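# Remove clear prop from casket, place on bench, close lid

## Task

Lift the transparent prop out of the casket, leave it resting on the bench somewhere outside the casket, and close the casket's lid so it lies flat; all of this must still hold once the robot lets go.

## Robot and tools

Robot: two arms, left_arm (base near y = +0.345 m) and right_arm (base near y = -0.368 m), each ending in a two-finger gripper with a wrist camera. Cameras: cam_left_wrist and cam_right_wrist, both 896x504 pixels. A camera stand sits behind the arms. Objects may occasionally get a small nudge from outside.

Frame: every position, orientation and target uses the scene frame. Its origin is at table-top height, halfway between the nominal arm bases. +z points up, +x points out across the table, +y points toward left_arm. Image left and right do not match arm names. Distances are in metres; orientations are quaternions written w first (qw, qx, qy, qz). Each gripper's fingers point along its own +z and spread along its own y. end_effector_position is the spot between the finger pads, roughly 1 cm short of the tips. Reported poses can be off by a few centimetres, more at long reach, and an arm may settle a few centimetres from a commanded pose because of friction and weight; that alone does not mean contact.

Row layout, shared by the movement tools: one flat list of 16 numbers covering both arms. First left_arm: x, y, z, qw, qx, qy, qz, opening; then right_arm in the same order. x, y, z and the quaternion are an absolute gripper pose (a place to go to, not an offset). Opening runs from -1 (closed) to +1 (fully open, 0.094 m). Always fill all 16 numbers even if one arm should not move; for an idle arm repeat its last reported pose and desired opening. Writing 0 as an opening is a real command, not a blank. Keep the quaternion the same across rows to hold orientation, rather than copying the drifted one from results.

execute_actions(actions, cameras): actions is a list of actions; each action is a list of up to 15 rows, one per 1/30 s step, and a short action repeats its last row to fill 15 steps. Every target must lie within 0.6 m of that gripper's current position along each of the gripper's axes, or the action is refused for both arms; the first action is checked against the last reported state. An empty actions list returns the state plus all camera images. cameras picks views by name, ["all"] or [].

move(target, speed, blend, opening_speed, grip_force, blocking, cameras): drives each gripper in a straight line from its current Hand target to the given pose. target is one 16-number row or a list of up to 15 rows (waypoints), no 0.6 m limit. speed in m/s, 0.002 to 2.9, default 0.25 (rotation capped at twice that in rad/s); one value or one per waypoint. blend in m rounds corners at intermediate waypoints; 0 stops at each. opening_speed: change of opening per second, at least 0.2; use it to close gently. grip_force: newtons per finger pad, 10 to 50, one value or one per arm; it persists, and lower forces close slowly. blocking=false returns after about 0.5 s while motion continues; a new move replaces a running one. Paths ignore obstacles and the other arm; faster means harder contact and more deviation. Avoid paths passing near an arm's own base; route around. A move ends with a move: line such as done, off_target, moving, held or fault; done means within 10 mm and 2 degrees. limits=paced means the command was clipped, limits=held means a check withheld steps. Moves cap at 10 s.

wait(seconds 0 to 10): lets time pass with current commands held. stop(): brakes a running move. zoom_image(camera, region [x0, y0, x1, y1] pixels, at most 504 by 504): closer look at the latest image of a wrist camera. read_manual(section): licence text only. finished_scene(scene): ends the scene, irreversible; call nothing after it in that reply. The goal must remain satisfied without the robot.

Control details: orientation commands are clipped to 40 degrees from the measured orientation each step, so large turns need several actions. Results show Hand target, Tool commands, joint positions (last number is finger gap in metres), joint velocities, joint torques and grip_measured (opening on the -1..+1 scale, reads a bit wide when empty). grip_effort_nm is gripper motor effort (negative = closing), not pad force. To grip, command an opening below the part's width; to release, command well above grip_measured. Close slowly on fragile items.

Cautions: do not drop the prop, release it while moving, slam the lid, or strike fixed or heavy things; nothing may end up off the table. Keep the arms and grippers from colliding or pinching each other; the clearance check does not protect grippers and cameras from each other. Wrist-camera cables count as the arm, so keep them off objects. Any arm stop or fault costs. Motors heat when holding loads, stretched out or pushing at unreachable poses: a MOTOR HOT line appears near 75 °C, at 90 °C the arm folds and idles, at 100 °C it falls. Time spent thinking runs the simulation, so plan concisely.

Each tool is called after "Request:" as a command line: name --argument value for each argument, lists and objects as JSON in quotes; but a table of rows of numbers goes row by row, as --pt "numbers of a row", without its own name.

## Session

Request:
execute_actions --actions '[]'

Scene clock: 0.00 s.
left_arm: end_effector_position=(+0.2520, +0.3288, +0.1817) grip_measured=+1.000 grip_effort_nm=n/a end_effector_quat_wxyz=(+0.287, -0.450, +0.845, +0.040) | right_arm: end_effector_position=(+0.4402, -0.3012, +0.2163) grip_measured=+1.000 grip_effort_nm=n/a end_effector_quat_wxyz=(+0.625, -0.027, +0.780, +0.002)
Joint positions: left_arm=[-0.397 1.276 1.043 -0.981 -0.478 -1.241 0.094] | right_arm=[0.23 1.413 0.561 0.628 0.192 0.012 0.094]
Joint velocities: within noise
Joint torques (N m): no reading
Heat: left arm: 26 °C; right arm: 28 °C.
Hand target: left_arm +0.2530, +0.3307, +0.1869; +0.295, -0.451, +0.842, +0.041 | right_arm +0.4399, -0.3014, +0.2158; +0.623, -0.027, +0.782, +0.001
Tool commands: left_gripper/opening=+1.0 right_gripper/opening=+1.0

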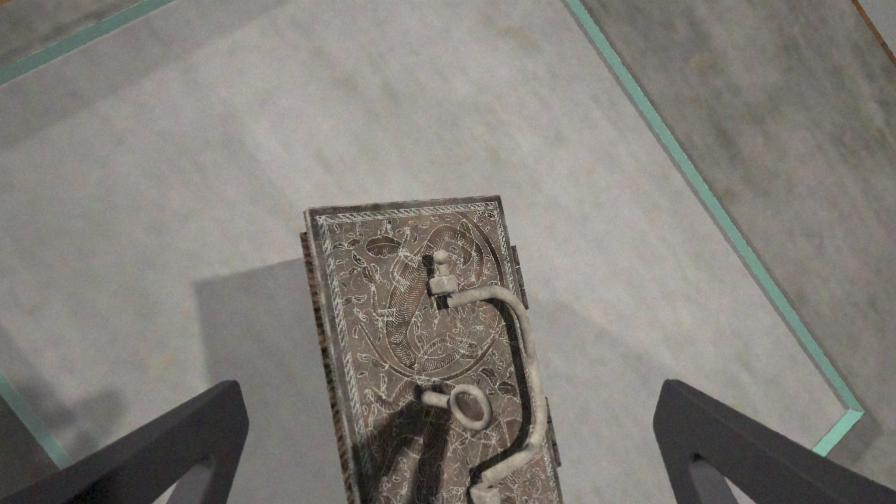

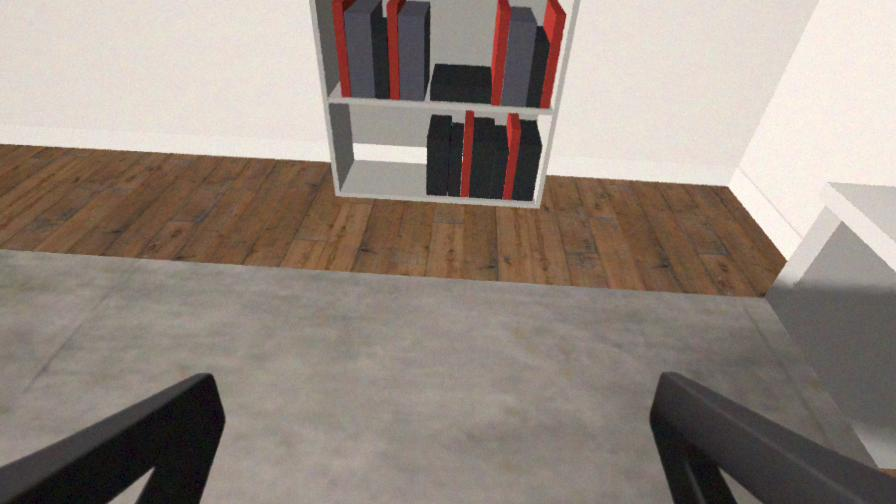

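Request:
move --target '[0.24,0.24,0.36,0.295,-0.451,0.842,0.041,1,0.44,-0.30,0.216,0.623,-0.027,0.782,0.001,1]' --cameras '["cam_left_wrist"]'

Scene clock: 8.07 s.
left_arm: end_effector_position=(+0.2431, +0.2344, +0.3512) grip_measured=+1.000 grip_effort_nm=0.01 end_effector_quat_wxyz=(+0.335, -0.414, +0.845, -0.052) | right_arm: end_effector_position=(+0.4402, -0.3020, +0.2163) grip_measured=+1.000 grip_effort_nm=-0.01 end_effector_quat_wxyz=(+0.625, -0.025, +0.780, +0.000)
Joint positions: left_arm=[-0.758 1.458 1.849 -1.547 -0.572 -1.499 0.094] | right_arm=[0.23 1.413 0.561 0.628 0.197 0.012 0.094]
Joint torques (N m): left_arm=[-0.5 -4.11 6.82 0.75 -0.6 -0.05] | right_arm=[0.42 -4.19 6.64 1.97 0.04 0.01]
Heat: left arm: 26 °C; right arm: 30 °C.
Hand target: left_arm +0.2403, +0.2402, +0.3593; +0.347, -0.416, +0.839, -0.051 | right_arm +0.4399, -0.3000, +0.2160; +0.623, -0.027, +0.782, +0.001
Off the commanded pose: left_arm 0.011 m, 12 deg | right_arm 0.002 m, 0 deg.
joint sent to its limit (left arm) — joint 4 (wrist pitch), lower limit. The joint targets are off in orientation, not in position.
move: off_target (left_arm)
camera_calibration:
cam_left_wrist: T_world_to_cam=[[0.663461, -0.654103, 0.363275, -0.133973], [-0.66129, -0.739766, -0.124266, 0.414105], [0.350021, -0.157785, -0.923358, 0.365416], [0, 0, 0, 1]] pos_world=[0.234826, 0.276365, 0.437537]
Images, in order (width x height): cam_left_wrist 896x504.

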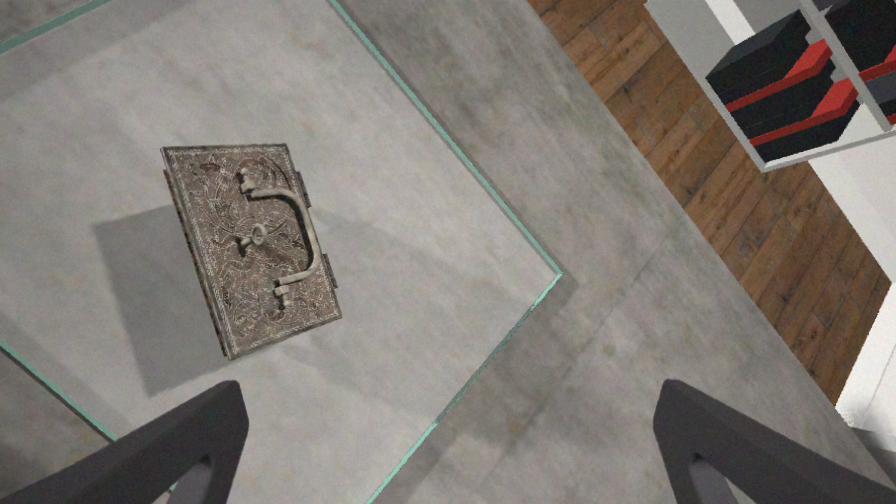

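Request:
zoom_image --camera "cam_left_wrist" --region '[140, 120, 380, 380]'

Request:
move --target '[0.14,0.20,0.25,0.347,-0.416,0.839,-0.051,1,0.28,-0.02,0.25,0.505,-0.509,0.484,-0.503,1]' --cameras '["all"]'

Scaled by 1.938 from the camera's 896x504 image, which has a finer 1280x720 frame.

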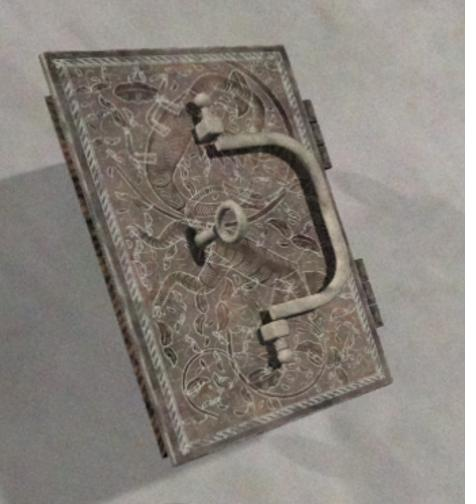

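Scene clock: 29.07 s.
left_arm: end_effector_position=(+0.1405, +0.1983, +0.2475) grip_measured=+1.000 grip_effort_nm=0.01 end_effector_quat_wxyz=(+0.328, -0.401, +0.854, -0.047) | right_arm: end_effector_position=(+0.2791, -0.0224, +0.2535) grip_measured=+1.000 grip_effort_nm=-0.02 end_effector_quat_wxyz=(+0.507, -0.510, +0.483, -0.501)
Joint positions: left_arm=[-1.257 1.28 1.289 -1.53 -0.673 -2.071 0.094] | right_arm=[1.329 1.825 0.879 1 1.299 -1.644 0.094]
Joint torques (N m): left_arm=[-0.68 -3.86 5 0.4 -0.55 -0.04] | right_arm=[-0.17 -5.72 6.17 1.7 0.04 0.02]
Heat: left arm: 26 °C; right arm: 32 °C.
Hand target: left_arm +0.1406, +0.2002, +0.2500; +0.334, -0.402, +0.851, -0.056 | right_arm +0.2799, -0.0200, +0.2499; +0.504, -0.509, +0.484, -0.502
Off the commanded pose: left_arm 0.003 m, 3 deg | right_arm 0.004 m, 0 deg.
joint sent to its limit (left arm) — joint 6 (wrist roll), lower limit. The joint targets are off in orientation, not in position.
move: off_target (left_arm)
camera_calibration:
cam_left_wrist: T_world_to_cam=[[0.653784, -0.675937, 0.340111, -0.0404709], [-0.683266, -0.720492, -0.118487, 0.304553], [0.325137, -0.154921, -0.932891, 0.305258], [0, 0, 0, 1]] pos_world=[0.135299, 0.239363, 0.334622]
cam_right_wrist: T_world_to_cam=[[-0.0149185, 0.0253408, 0.999568, -0.249757], [-0.401826, -0.915554, 0.0172137, 0.12231], [0.915595, -0.401395, 0.0238413, -0.178781], [0, 0, 0, 1]] pos_world=[0.209113, 0.0465482, 0.251806]

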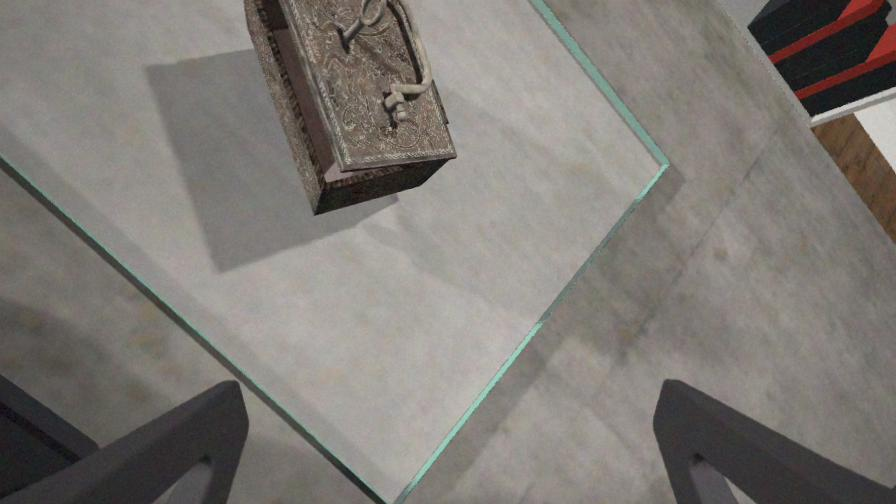

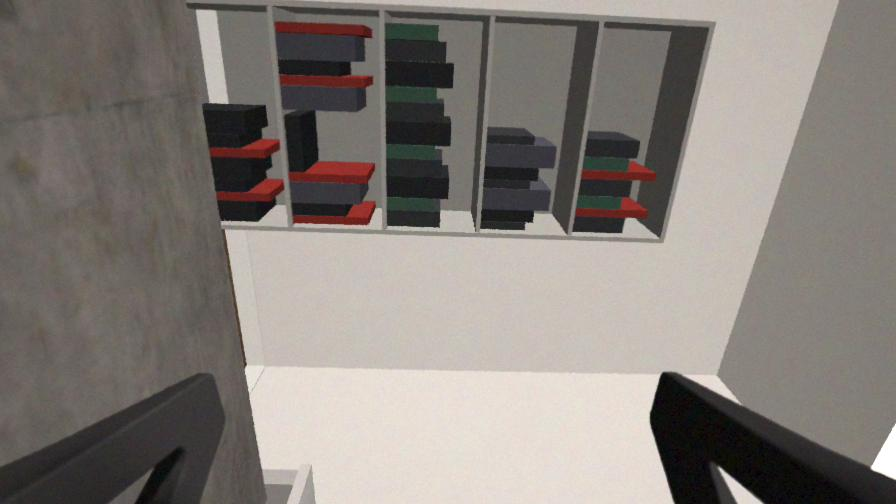

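Request:
move --pt "0.2 0.33 0.34 0.295 -0.451 0.842 0.041 1 0.25 -0.04 0.25 0.505 -0.509 0.484 -0.503 -1" --pt "0.2 0.33 0.34 0.295 -0.451 0.842 0.041 1 0.12 0.08 0.15 0.689 -0.689 0.156 -0.156 -1" --blend 0.03 --cameras '["all"]'

Scene clock: 52.83 s.
left_arm: end_effector_position=(+0.2012, +0.3261, +0.3349) grip_measured=+1.000 grip_effort_nm=0.01 end_effector_quat_wxyz=(+0.320, -0.435, +0.842, -0.004) | right_arm: end_effector_position=(+0.1191, +0.0787, +0.1492) grip_measured=-0.992 grip_effort_nm=-0.45 end_effector_quat_wxyz=(+0.680, -0.698, +0.151, -0.165)
Joint positions: left_arm=[-0.503 1.202 1.612 -1.549 -0.503 -1.298 0.094] | right_arm=[1.483 2.018 0.531 1.466 0.368 -1.588 0]
Joint torques (N m): left_arm=[0.66 -0.96 7.21 0.8 -0.39 0.08] | right_arm=[-0.68 -5.41 3.78 2.46 -0.08 0.23]
Heat: left arm: 26 °C; right arm: 34 °C.
Hand target: left_arm +0.2003, +0.3302, +0.3395; +0.323, -0.436, +0.840, +0.002 | right_arm +0.1199, +0.0799, +0.1500; +0.689, -0.690, +0.156, -0.156
Off the commanded pose: left_arm 0.007 m, 6 deg | right_arm 0.002 m, 2 deg.
joint sent to its limit (left arm) — joint 4 (wrist pitch), lower limit. The joint targets are off in orientation, not in position.
move: off_target (left_arm)
camera_calibration:
cam_left_wrist: T_world_to_cam=[[0.728951, -0.623407, 0.282831, -0.0366401], [-0.617256, -0.77721, -0.122224, 0.454909], [0.296015, -0.0854837, -0.95135, 0.376239], [0, 0, 0, 1]] pos_world=[0.196132, 0.362881, 0.423899]
cam_right_wrist: T_world_to_cam=[[-0.0183354, 0.0308987, 0.999354, -0.150418], [0.623343, -0.781138, 0.0355884, 0.0170217], [0.781734, 0.623593, -0.00493798, -0.0496026], [0, 0, 0, 1]] pos_world=[0.0254077, 0.0488758, 0.14947]

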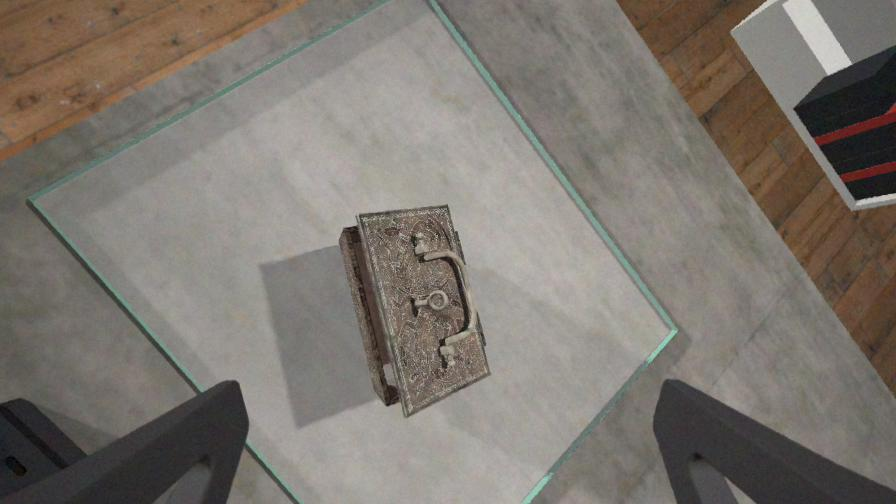

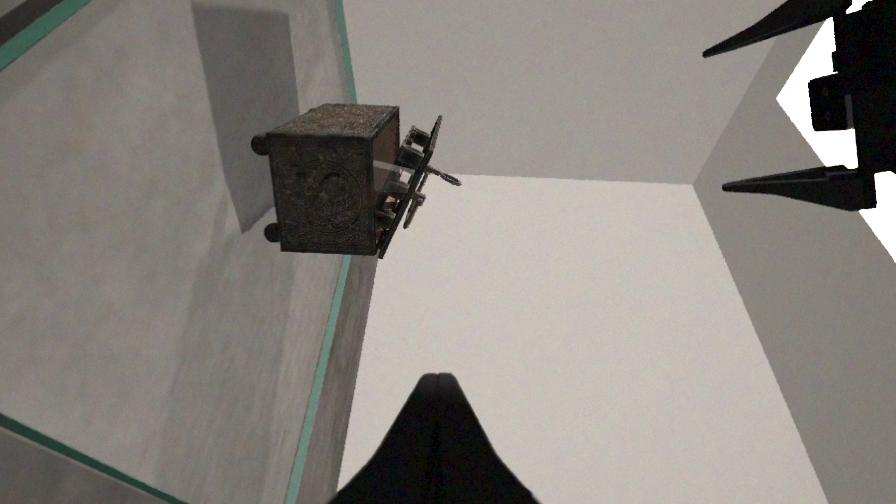

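Request:
zoom_image --camera "cam_right_wrist" --region '[250, 90, 480, 270]'

Request:
zoom_image --camera "cam_left_wrist" --region '[320, 190, 510, 430]'

Scaled by 2.191 from the camera's 896x504 image, which has a finer 1280x720 frame.

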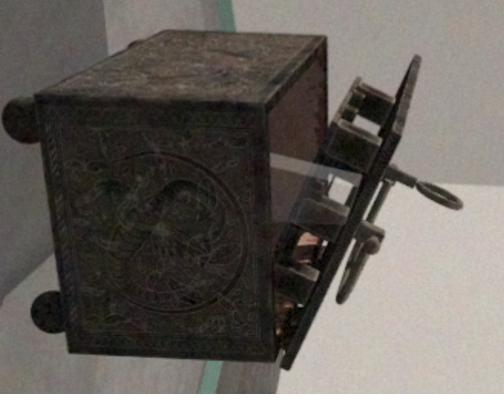

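Scaled by 2.100 from the camera's 896x504 image, which has a finer 1280x720 frame.

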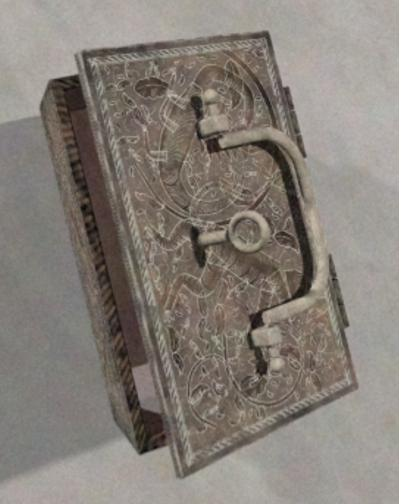

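Request:
move --pt "0.2 0.33 0.34 0.323 -0.436 0.840 0.002 1 0.151 0.175 0.121 0.689 -0.689 0.156 -0.156 -1" --pt "0.2 0.33 0.34 0.323 -0.436 0.840 0.002 1 0.2014 0.2842 0.1207 0.689 -0.689 0.156 -0.156 -1" --speed 0.15 --cameras '["all"]'

Scene clock: 80.27 s.
left_arm: end_effector_position=(+0.2012, +0.3261, +0.3349) grip_measured=+1.000 grip_effort_nm=0.01 end_effector_quat_wxyz=(+0.320, -0.435, +0.842, -0.004) | right_arm: end_effector_position=(+0.1987, +0.2803, +0.1373) grip_measured=-0.992 grip_effort_nm=-0.45 end_effector_quat_wxyz=(+0.698, -0.680, +0.152, -0.164)
Joint positions: left_arm=[-0.503 1.202 1.612 -1.549 -0.503 -1.298 0.094] | right_arm=[1.357 2.557 1.573 1.012 0.241 -1.588 0]
Joint torques (N m): left_arm=[0.47 -1.1 7.21 0.8 -0.4 0.08] | right_arm=[-0.66 -10.24 7.32 1.94 -0.11 0.21]
Heat: left arm: 28 °C; right arm: 39 °C.
Hand target: left_arm +0.2000, +0.3300, +0.3399; +0.324, -0.436, +0.840, +0.001 | right_arm +0.2010, +0.2829, +0.1207; +0.690, -0.690, +0.156, -0.156
Off the commanded pose: left_arm 0.007 m, 1 deg | right_arm 0.017 m, 2 deg.
joint sent to its limit (left arm) — joint 4 (wrist pitch), lower limit. The joint targets still meet the commanded pose.
move: off_target (right_arm)
camera_calibration:
cam_left_wrist: T_world_to_cam=[[0.728951, -0.623407, 0.282831, -0.0366401], [-0.617256, -0.77721, -0.122224, 0.454909], [0.296015, -0.0854837, -0.95135, 0.376239], [0, 0, 0, 1]] pos_world=[0.196132, 0.362881, 0.423899]
cam_right_wrist: T_world_to_cam=[[-0.0259648, -0.0179797, 0.999501, -0.128193], [0.623854, -0.781538, 0.00214751, 0.129966], [0.781109, 0.623599, 0.0315092, -0.242501], [0, 0, 0, 1]] pos_world=[0.105012, 0.250492, 0.135491]

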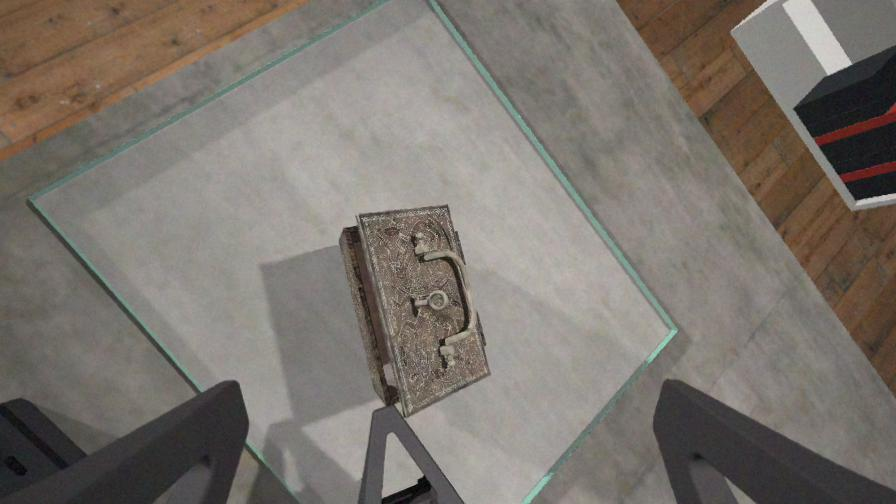

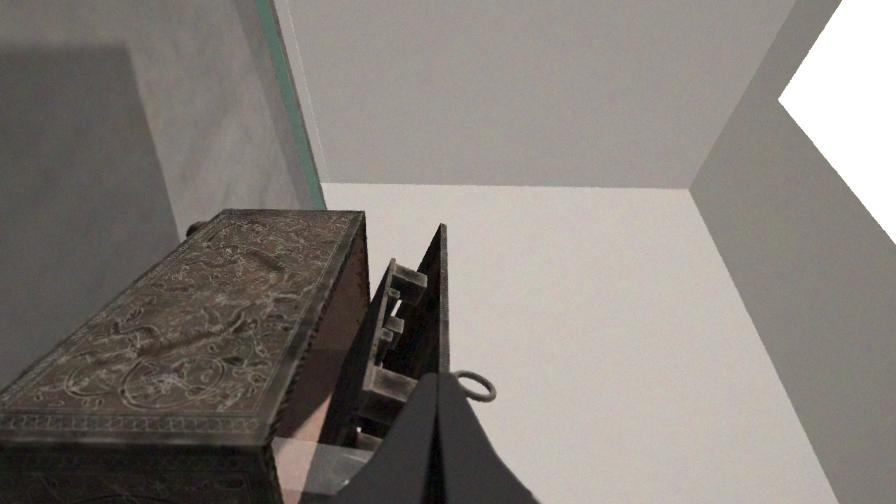

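Request:
zoom_image --camera "cam_left_wrist" --region '[330, 340, 480, 480]'

Request:
zoom_image --camera "cam_right_wrist" --region '[240, 300, 560, 504]'

Scaled by 3.360 from the camera's 896x504 image, which has a finer 1280x720 frame.

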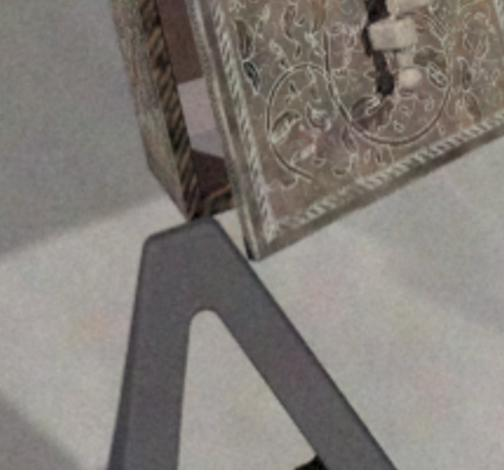

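Scaled by 1.575 from the camera's 896x504 image, which has a finer 1280x720 frame.

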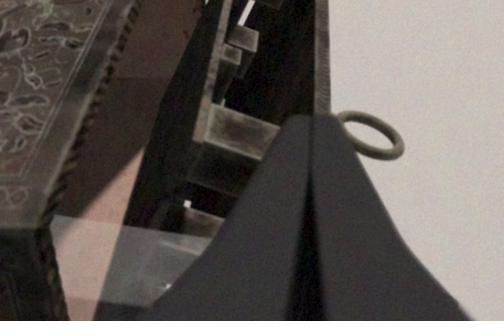

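Request:
move --pt "0.2 0.33 0.34 0.323 -0.436 0.840 0.002 1 0.19 0.262 0.125 0.689 -0.689 0.156 -0.156 -1" --speed 0.1 --cameras '[]'

Request:
move --pt "0.2 0.33 0.34 0.323 -0.436 0.840 0.002 1 0.215 0.295 0.122 0.689 -0.689 0.156 -0.156 -1" --speed 0.1 --cameras '["cam_left_wrist","cam_right_wrist"]'

Scene clock: 94.97 s.
left_arm: end_effector_position=(+0.2012, +0.3261, +0.3349) grip_measured=+1.000 grip_effort_nm=0.01 end_effector_quat_wxyz=(+0.320, -0.435, +0.842, -0.004) | right_arm: end_effector_position=(+0.1939, +0.2628, +0.1097) grip_measured=-0.992 grip_effort_nm=-0.45 end_effector_quat_wxyz=(+0.681, -0.698, +0.151, -0.164)
Joint positions: left_arm=[-0.503 1.202 1.612 -1.549 -0.503 -1.298 0.094] | right_arm=[1.359 2.55 1.471 1.059 0.242 -1.588 0]
Joint torques (N m): left_arm=[0.47 -1.09 7.21 0.8 -0.39 0.07] | right_arm=[0.2 -14.34 4.68 2.14 0 0.18]
Heat: left arm: 28 °C; right arm: 37 °C.
Hand target: left_arm +0.2000, +0.3300, +0.3399; +0.324, -0.436, +0.840, +0.001 | right_arm +0.1902, +0.2624, +0.1247; +0.690, -0.690, +0.156, -0.156
Off the commanded pose: left_arm 0.007 m, 1 deg | right_arm 0.016 m, 2 deg.
joint sent to its limit (left arm) — joint 4 (wrist pitch), lower limit. The joint targets still meet the commanded pose.
move: off_target (right_arm)
No camera images: "cameras" was empty.

Scene clock: 96.13 s.
left_arm: end_effector_position=(+0.2012, +0.3261, +0.3349) grip_measured=+1.000 grip_effort_nm=0.01 end_effector_quat_wxyz=(+0.320, -0.435, +0.842, -0.004) | right_arm: end_effector_position=(+0.2034, +0.2936, +0.1395) grip_measured=-0.992 grip_effort_nm=-0.45 end_effector_quat_wxyz=(+0.701, -0.682, +0.142, -0.154)
Joint positions: left_arm=[-0.503 1.202 1.612 -1.549 -0.503 -1.298 0.094] | right_arm=[1.343 2.591 1.656 0.966 0.197 -1.587 0]
Joint torques (N m): left_arm=[0.47 -1.07 7.23 0.8 -0.4 0.07] | right_arm=[-1.5 -10.29 7.95 1.87 0.16 0.19]
Heat: left arm: 28 °C; right arm: 37 °C.
Hand target: left_arm +0.2000, +0.3300, +0.3399; +0.324, -0.436, +0.840, +0.001 | right_arm +0.2146, +0.2933, +0.1223; +0.690, -0.689, +0.156, -0.156
Off the commanded pose: left_arm 0.007 m, 1 deg | right_arm 0.021 m, 2 deg.
joint sent to its limit (left arm) — joint 4 (wrist pitch), lower limit. The joint targets still meet the commanded pose.
move: off_target (right_arm)
camera_calibration:
cam_left_wrist: T_world_to_cam=[[0.728951, -0.623407, 0.282831, -0.0366401], [-0.617256, -0.77721, -0.122224, 0.454909], [0.296015, -0.0854837, -0.95135, 0.376239], [0, 0, 0, 1]] pos_world=[0.196132, 0.362881, 0.423899]
cam_right_wrist: T_world_to_cam=[[-0.0260315, -0.0208123, 0.999444, -0.129097], [0.646573, -0.762851, 0.000955122, 0.127456], [0.762408, 0.646239, 0.0333149, -0.257633], [0, 0, 0, 1]] pos_world=[0.110651, 0.261035, 0.137487]

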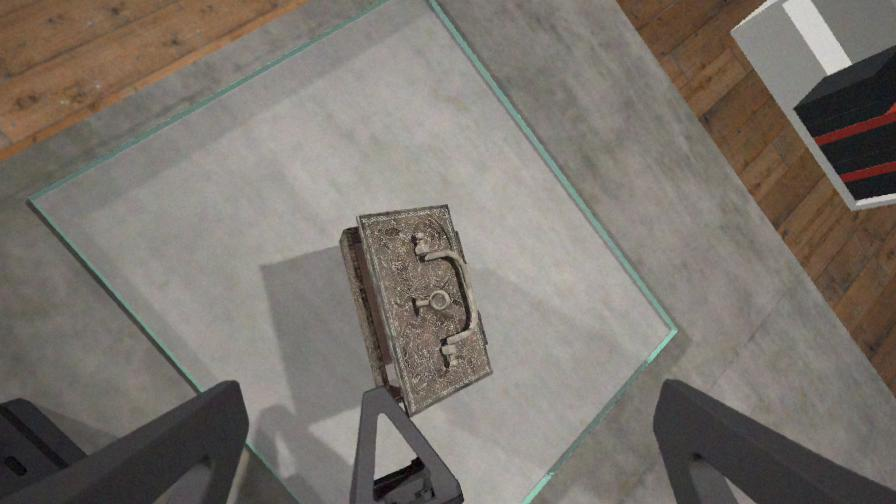

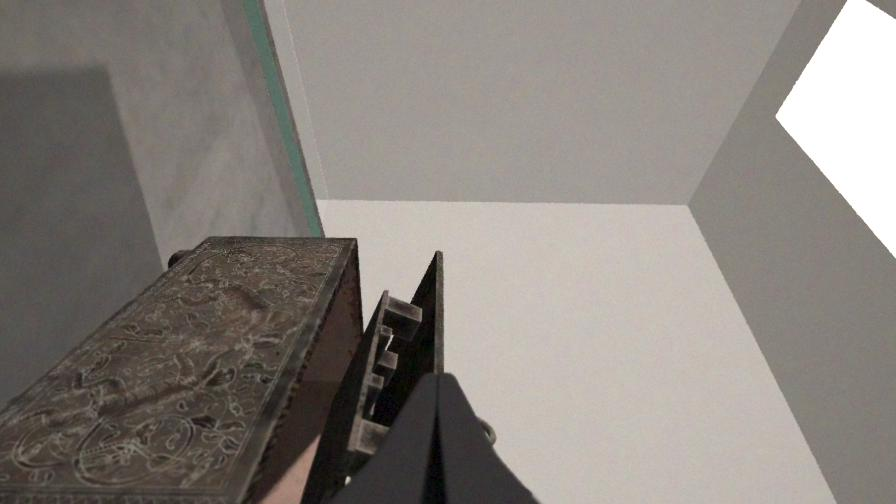

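Request:
move --pt "0.2 0.33 0.34 0.323 -0.436 0.840 0.002 1 0.187 0.259 0.118 0.689 -0.689 0.156 -0.156 -1" --pt "0.2 0.33 0.34 0.323 -0.436 0.840 0.002 1 0.215 0.298 0.107 0.689 -0.689 0.156 -0.156 -1" --speed 0.1 --cameras '["cam_left_wrist","cam_right_wrist"]'

Scene clock: 102.70 s.
left_arm: end_effector_position=(+0.2012, +0.3261, +0.3349) grip_measured=+1.000 grip_effort_nm=0.01 end_effector_quat_wxyz=(+0.320, -0.435, +0.842, -0.004) | right_arm: end_effector_position=(+0.2105, +0.2953, +0.1234) grip_measured=-0.992 grip_effort_nm=-0.44 end_effector_quat_wxyz=(+0.698, -0.682, +0.148, -0.160)
Joint positions: left_arm=[-0.503 1.202 1.612 -1.549 -0.503 -1.298 0.094] | right_arm=[1.336 2.641 1.689 0.977 0.209 -1.587 0]
Joint torques (N m): left_arm=[0.47 -1.1 7.21 0.8 -0.4 0.07] | right_arm=[-0.59 -10.45 7.65 1.98 0.04 0.22]
Heat: left arm: 28 °C; right arm: 37 °C.
Hand target: left_arm +0.2000, +0.3300, +0.3399; +0.324, -0.436, +0.840, +0.001 | right_arm +0.2145, +0.2967, +0.1072; +0.690, -0.690, +0.156, -0.156
Off the commanded pose: left_arm 0.007 m, 1 deg | right_arm 0.017 m, 2 deg.
joint sent to its limit (left arm) — joint 4 (wrist pitch), lower limit. The joint targets still meet the commanded pose.
move: off_target (right_arm)
camera_calibration:
cam_left_wrist: T_world_to_cam=[[0.728951, -0.623407, 0.282831, -0.0366401], [-0.617256, -0.77721, -0.122224, 0.454909], [0.296015, -0.0854837, -0.95135, 0.376239], [0, 0, 0, 1]] pos_world=[0.196132, 0.362881, 0.423899]
cam_right_wrist: T_world_to_cam=[[-0.0248769, -0.0152314, 0.999574, -0.114703], [0.63245, -0.774592, 0.003937, 0.1303], [0.774202, 0.632278, 0.0289025, -0.261414], [0, 0, 0, 1]] pos_world=[0.117126, 0.264469, 0.121697]

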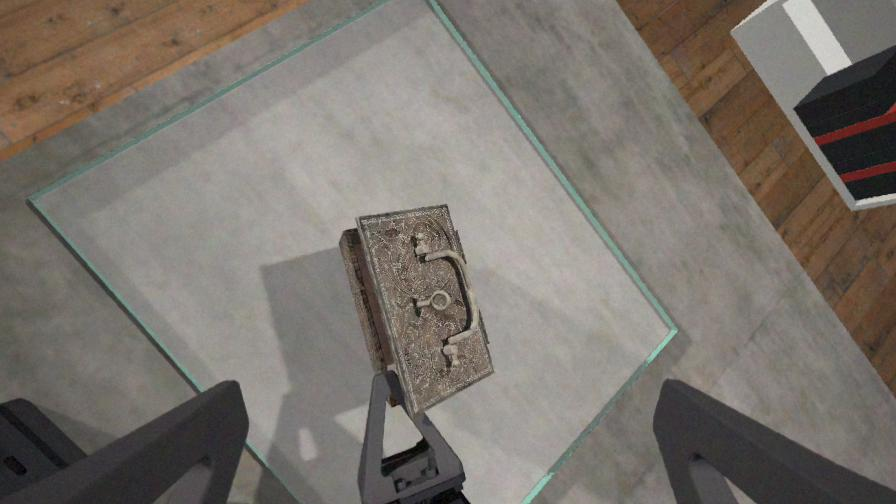

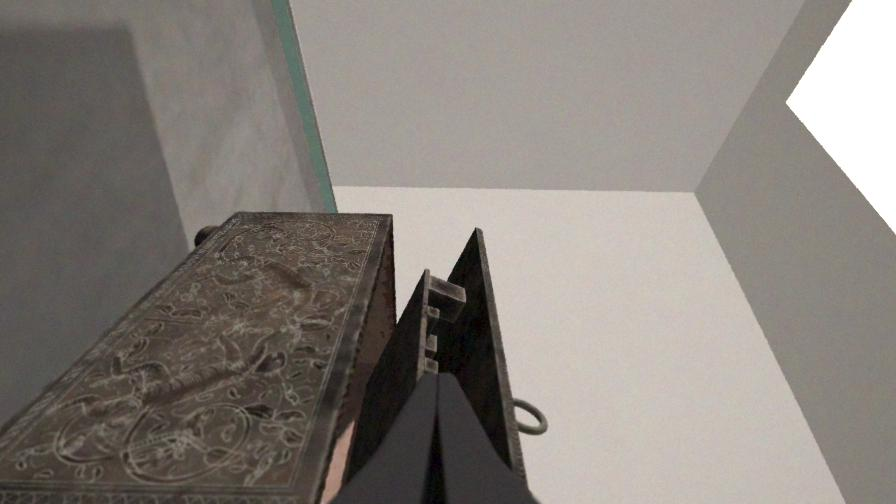

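Request:
move --pt "0.2 0.33 0.34 0.323 -0.436 0.840 0.002 1 0.2198 0.2864 0.1514 0.689 -0.689 0.156 -0.156 -1" --pt "0.2 0.33 0.34 0.323 -0.436 0.840 0.002 1 0.2446 0.2745 0.1775 0.689 -0.689 0.156 -0.156 -1" --pt "0.2 0.33 0.34 0.323 -0.436 0.840 0.002 1 0.2687 0.257 0.187 0.689 -0.689 0.156 -0.156 -1" --speed 0.08 --blend 0.01 --cameras '["cam_left_wrist","cam_right_wrist"]'

Scene clock: 109.33 s.
left_arm: end_effector_position=(+0.2012, +0.3261, +0.3349) grip_measured=+1.000 grip_effort_nm=0.01 end_effector_quat_wxyz=(+0.320, -0.435, +0.842, -0.004) | right_arm: end_effector_position=(+0.2698, +0.2606, +0.1739) grip_measured=-0.992 grip_effort_nm=-0.44 end_effector_quat_wxyz=(+0.684, -0.694, +0.154, -0.164)
Joint positions: left_arm=[-0.503 1.202 1.612 -1.549 -0.503 -1.298 0.094] | right_arm=[1.209 2.444 1.577 0.855 0.096 -1.587 0]
Joint torques (N m): left_arm=[0.47 -1.1 7.21 0.8 -0.4 0.07] | right_arm=[-0.49 -14.64 5.04 2.08 -0.17 0.18]
Heat: left arm: 28 °C; right arm: 37 °C.
Hand target: left_arm +0.2000, +0.3300, +0.3399; +0.324, -0.436, +0.840, +0.001 | right_arm +0.2688, +0.2575, +0.1869; +0.690, -0.690, +0.156, -0.156
Off the commanded pose: left_arm 0.007 m, 1 deg | right_arm 0.014 m, 1 deg.
joint sent to its limit (left arm) — joint 4 (wrist pitch), lower limit. The joint targets still meet the commanded pose.
move: off_target (right_arm)
camera_calibration:
cam_left_wrist: T_world_to_cam=[[0.728951, -0.623407, 0.282831, -0.0366401], [-0.617256, -0.77721, -0.122224, 0.454909], [0.296015, -0.0854837, -0.95135, 0.376239], [0, 0, 0, 1]] pos_world=[0.196132, 0.362881, 0.423899]
cam_right_wrist: T_world_to_cam=[[-0.0148598, 0.0206407, 0.999677, -0.17636], [0.621594, -0.782927, 0.0254052, 0.0670137], [0.783198, 0.621771, -0.00119595, -0.281256], [0, 0, 0, 1]] pos_world=[0.176003, 0.230984, 0.174264]

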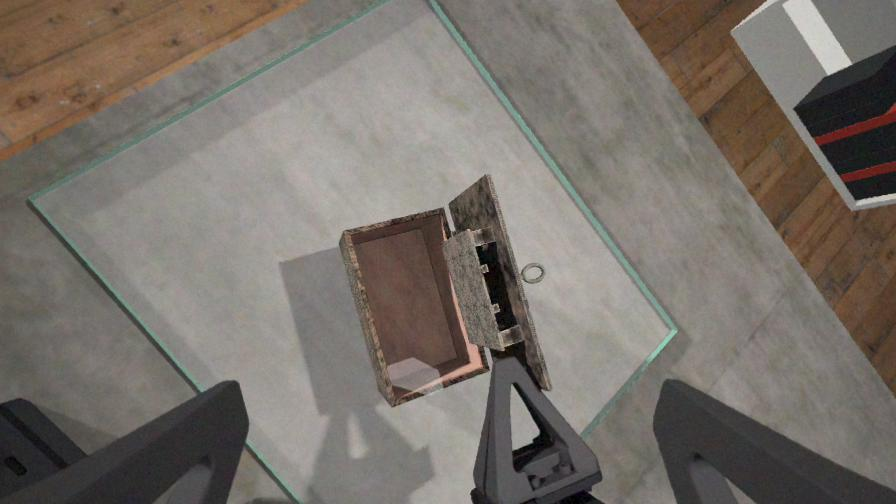

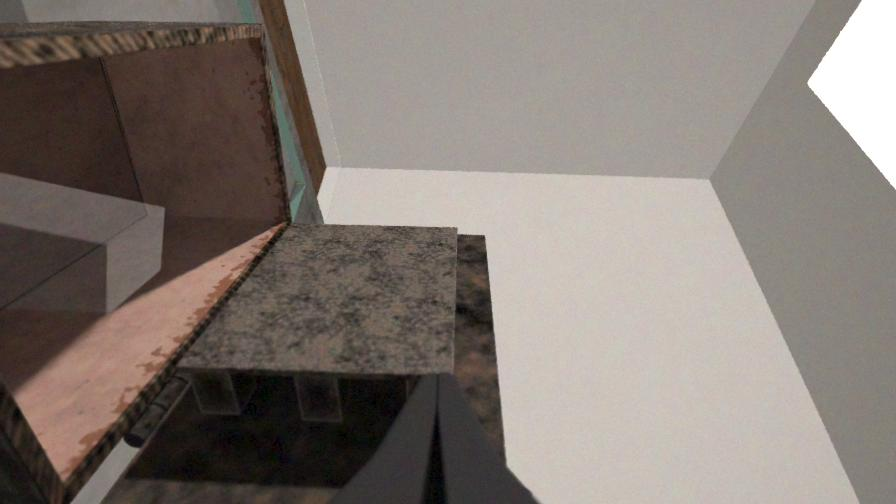

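Request:
move --pt "0.2 0.33 0.34 0.323 -0.436 0.840 0.002 1 0.30 0.248 0.187 0.689 -0.689 0.156 -0.156 -1" --speed 0.08 --cameras '["cam_left_wrist"]'

Request:
zoom_image --camera "cam_left_wrist" --region '[320, 160, 600, 440]'

Scene clock: 113.73 s.
left_arm: end_effector_position=(+0.2012, +0.3261, +0.3349) grip_measured=+1.000 grip_effort_nm=0.01 end_effector_quat_wxyz=(+0.320, -0.435, +0.842, -0.004) | right_arm: end_effector_position=(+0.2982, +0.2490, +0.1737) grip_measured=-0.992 grip_effort_nm=-0.44 end_effector_quat_wxyz=(+0.684, -0.695, +0.152, -0.161)
Joint positions: left_arm=[-0.503 1.202 1.612 -1.549 -0.503 -1.298 0.094] | right_arm=[1.145 2.444 1.577 0.855 0.024 -1.587 0]
Joint torques (N m): left_arm=[0.44 -1.09 7.2 0.81 -0.39 0.07] | right_arm=[-0.53 -14.01 6.31 2.01 -0.05 0.22]
Heat: left arm: 28 °C; right arm: 37 °C.
Hand target: left_arm +0.2000, +0.3300, +0.3399; +0.324, -0.436, +0.840, +0.001 | right_arm +0.3000, +0.2480, +0.1868; +0.690, -0.690, +0.156, -0.156
Off the commanded pose: left_arm 0.007 m, 1 deg | right_arm 0.013 m, 1 deg.
joint sent to its limit (left arm) — joint 4 (wrist pitch), lower limit. The joint targets still meet the commanded pose.
move: off_target (right_arm)
camera_calibration:
cam_left_wrist: T_world_to_cam=[[0.728951, -0.623407, 0.282831, -0.0366401], [-0.617256, -0.77721, -0.122224, 0.454909], [0.296015, -0.0854837, -0.95135, 0.376239], [0, 0, 0, 1]] pos_world=[0.196132, 0.362881, 0.423899]
Images, in order (width x height): cam_left_wrist 896x504.

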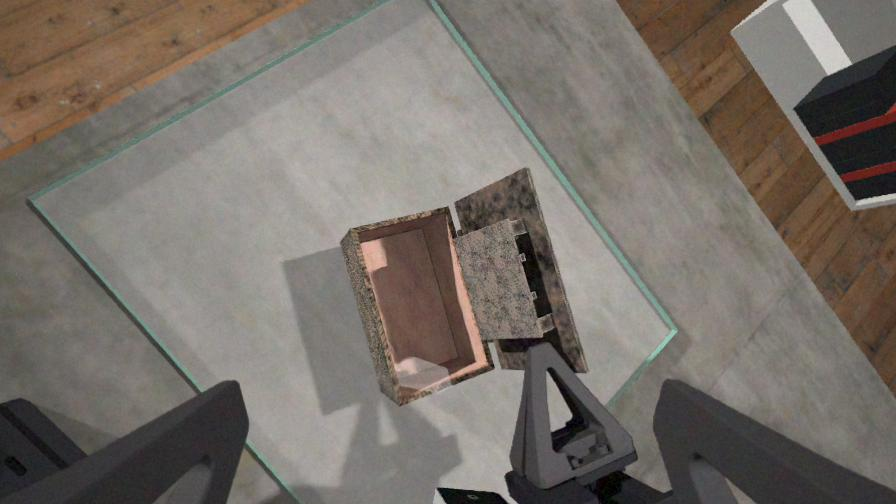

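Scaled by 1.800 from the camera's 896x504 image, which has a finer 1280x720 frame.

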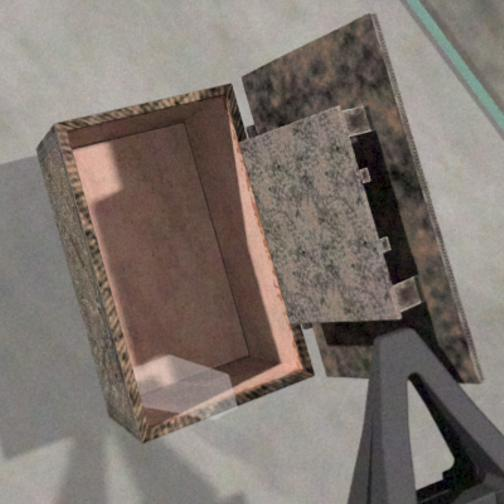

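Request:
move --pt "0.2 0.33 0.34 0.323 -0.436 0.840 0.002 1 0.255 0.15 0.187 0.689 -0.689 0.156 -0.156 -1" --pt "0.195 0.295 0.22 0 -0.533 0.846 0 1 0.22 0.08 0.19 0.689 -0.689 0.156 -0.156 -1" --speed 0.2 --blend 0.03 --cameras '["all"]'

Request:
zoom_image --camera "cam_left_wrist" --region '[250, 150, 750, 504]'

Scene clock: 131.70 s.
left_arm: end_effector_position=(+0.1994, +0.2921, +0.2233) grip_measured=+1.000 grip_effort_nm=0.01 end_effector_quat_wxyz=(+0.019, -0.528, +0.849, -0.020) | right_arm: end_effector_position=(+0.2244, +0.0823, +0.1845) grip_measured=-0.992 grip_effort_nm=-0.43 end_effector_quat_wxyz=(+0.685, -0.693, +0.153, -0.163)
Joint positions: left_arm=[-0.269 1.437 1.472 -1.551 0.002 -1.336 0.094] | right_arm=[1.145 1.933 0.667 1.257 0.029 -1.587 0]
Joint torques (N m): left_arm=[0.58 -3 5.24 0.15 -0.02 -0.03] | right_arm=[0.51 -9.01 3.77 2.15 0.01 0.19]
Heat: left arm: 28 °C; right arm: 37 °C.
Hand target: left_arm +0.1951, +0.2950, +0.2197; +0.009, -0.533, +0.846, -0.008 | right_arm +0.2201, +0.0801, +0.1898; +0.690, -0.690, +0.156, -0.156
Off the commanded pose: left_arm 0.006 m, 3 deg | right_arm 0.007 m, 1 deg.
joint sent to its limit (left arm) — joint 4 (wrist pitch), lower limit. The joint targets still meet the commanded pose.
move: off_target (left_arm)
camera_calibration:
cam_left_wrist: T_world_to_cam=[[0.894252, -0.444414, 0.0530018, -0.0588373], [-0.420928, -0.794872, 0.437033, 0.25482], [-0.152094, -0.413128, -0.897882, 0.440834], [0, 0, 0, 1]] pos_world=[0.226924, 0.358522, 0.287571]
cam_right_wrist: T_world_to_cam=[[-0.0156001, 0.0171282, 0.999732, -0.183568], [0.623424, -0.781542, 0.0231181, -0.0447414], [0.781728, 0.623618, 0.00151404, -0.135185], [0, 0, 0, 1]] pos_world=[0.130707, 0.0524804, 0.184758]

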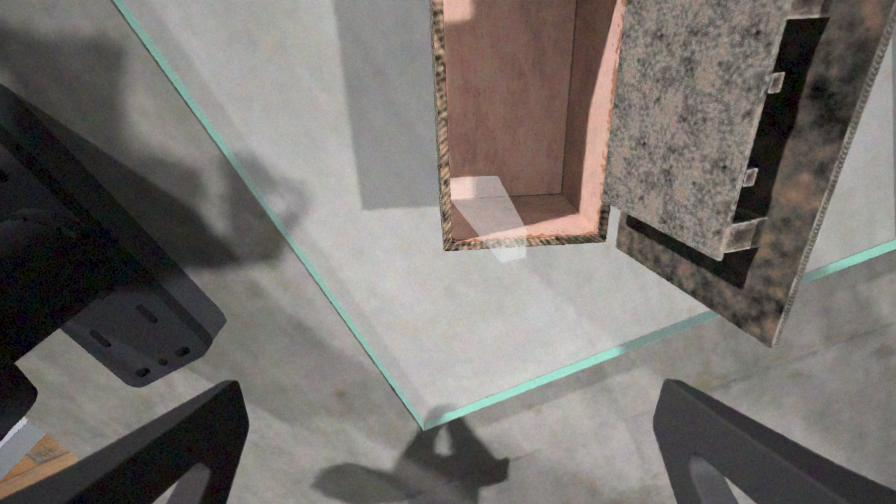

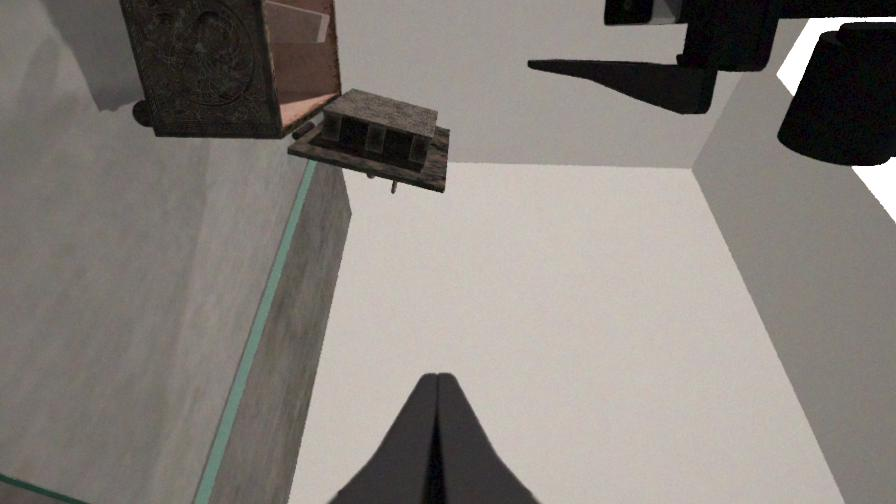

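Scaled by 1.008 from the camera's 896x504 image, which has a finer 1280x720 frame.

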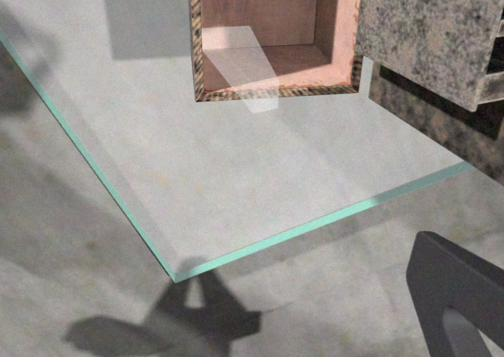

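Request:
move --pt "0.219 0.272 0.16 0 -0.533 0.846 0 0.15 0.22 0.08 0.19 0.689 -0.689 0.156 -0.156 -1" --pt "0.2215 0.269 0.112 0 -0.533 0.846 0 0.15 0.22 0.08 0.19 0.689 -0.689 0.156 -0.156 -1" --speed 0.12 --cameras '["all"]'

Scene clock: 148.17 s.
left_arm: end_effector_position=(+0.2213, +0.2703, +0.1165) grip_measured=+0.152 grip_effort_nm=-0.09 end_effector_quat_wxyz=(+0.000, -0.532, +0.846, -0.004) | right_arm: end_effector_position=(+0.2244, +0.0823, +0.1847) grip_measured=-0.992 grip_effort_nm=-0.44 end_effector_quat_wxyz=(+0.685, -0.693, +0.153, -0.163)
Joint positions: left_arm=[-0.329 1.561 1.16 -1.164 0.004 -1.405 0.054] | right_arm=[1.145 1.933 0.667 1.258 0.029 -1.587 0]
Joint torques (N m): left_arm=[-0.66 -3.89 5.39 0.36 -0.03 -0.06] | right_arm=[0.55 -9.03 3.62 2.1 0 0.2]
Heat: left arm: 27 °C; right arm: 38 °C.
Hand target: left_arm +0.2215, +0.2691, +0.1121; +0.000, -0.533, +0.846, +0.000 | right_arm +0.2201, +0.0801, +0.1899; +0.690, -0.690, +0.156, -0.156
Off the commanded pose: left_arm 0.005 m, 0 deg | right_arm 0.007 m, 1 deg.
move: done
camera_calibration:
cam_left_wrist: T_world_to_cam=[[0.899876, -0.436111, 0.00553986, -0.0803305], [-0.391596, -0.802299, 0.450521, 0.287399], [-0.192032, -0.407582, -0.892749, 0.345907], [0, 0, 0, 1]] pos_world=[0.251257, 0.336532, 0.179774]
cam_right_wrist: T_world_to_cam=[[-0.015963, 0.0164588, 0.999737, -0.183585], [0.623418, -0.781555, 0.0228212, -0.0446872], [0.781725, 0.623619, 0.00221525, -0.135314], [0, 0, 0, 1]] pos_world=[0.130707, 0.0524807, 0.184856]

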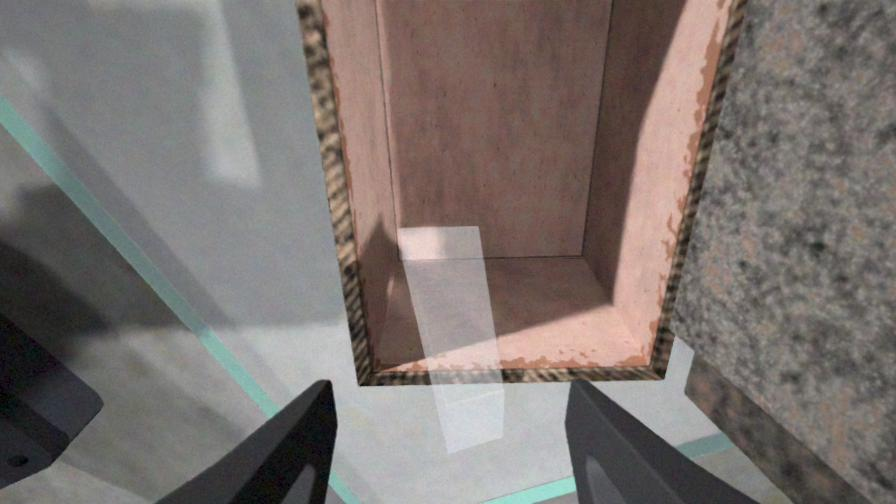

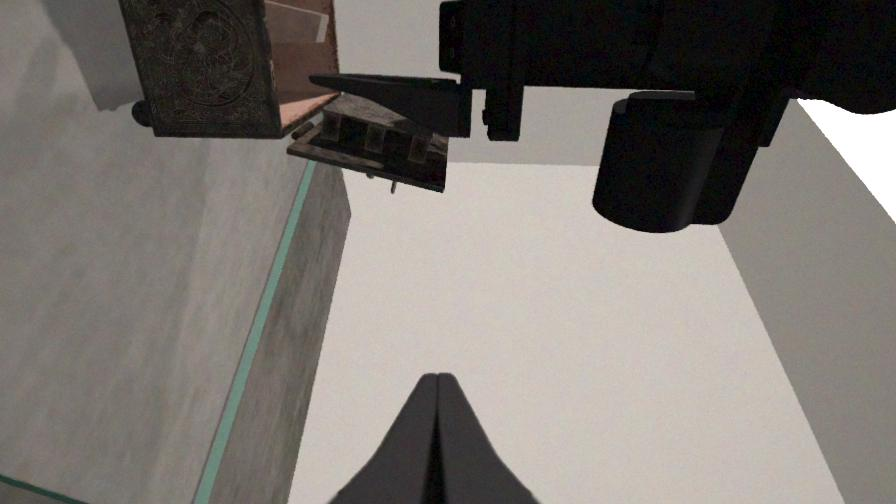

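Request:
move --pt "0.2215 0.269 0.110 0 -0.533 0.846 0 -0.7 0.22 0.08 0.19 0.689 -0.689 0.156 -0.156 -1" --opening_speed 1 --grip_force '[35,50]' --cameras '["cam_left_wrist"]'

Scene clock: 154.33 s.
left_arm: end_effector_position=(+0.2236, +0.2695, +0.1165) grip_measured=-0.687 grip_effort_nm=-0.68 end_effector_quat_wxyz=(+0.004, -0.533, +0.846, -0.007) | right_arm: end_effector_position=(+0.2244, +0.0823, +0.1847) grip_measured=-0.992 grip_effort_nm=-0.44 end_effector_quat_wxyz=(+0.685, -0.693, +0.153, -0.163)
Joint positions: left_arm=[-0.329 1.561 1.16 -1.154 0.005 -1.405 0.015] | right_arm=[1.145 1.933 0.667 1.258 0.029 -1.587 0]
Joint torques (N m): left_arm=[-0.66 -3.79 4.9 0.38 -0.03 -0.05] | right_arm=[0.57 -8.85 3.62 2.11 -0.02 0.22]
Heat: left arm: 27 °C; right arm: 38 °C.
Hand target: left_arm +0.2214, +0.2691, +0.1101; +0.000, -0.533, +0.846, +0.000 | right_arm +0.2201, +0.0801, +0.1898; +0.690, -0.690, +0.156, -0.156
Off the commanded pose: left_arm 0.007 m, 1 deg | right_arm 0.007 m, 1 deg.
grip_force (N): 35, 50
move: done
camera_calibration:
cam_left_wrist: T_world_to_cam=[[0.899911, -0.435801, 0.0154194, -0.0840267], [-0.395598, -0.800995, 0.449343, 0.288326], [-0.183474, -0.410469, -0.893226, 0.344969], [0, 0, 0, 1]] pos_world=[0.25297, 0.335928, 0.179874]
Images, in order (width x height): cam_left_wrist 896x504.

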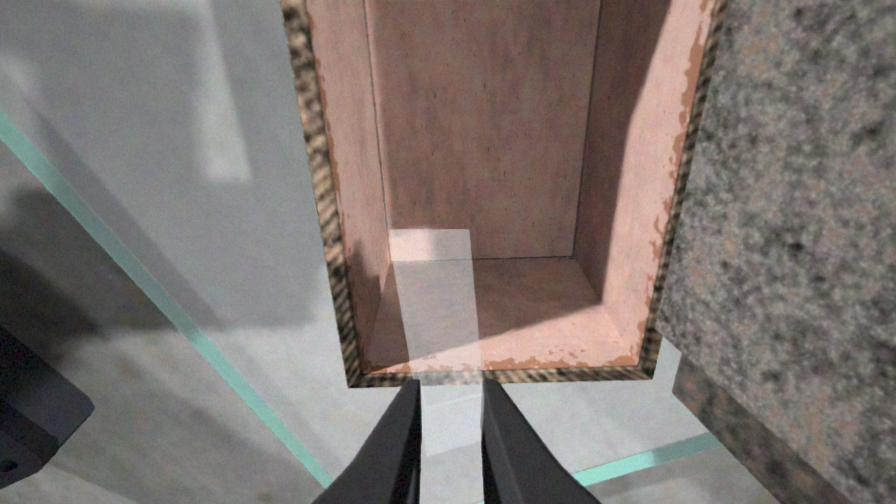

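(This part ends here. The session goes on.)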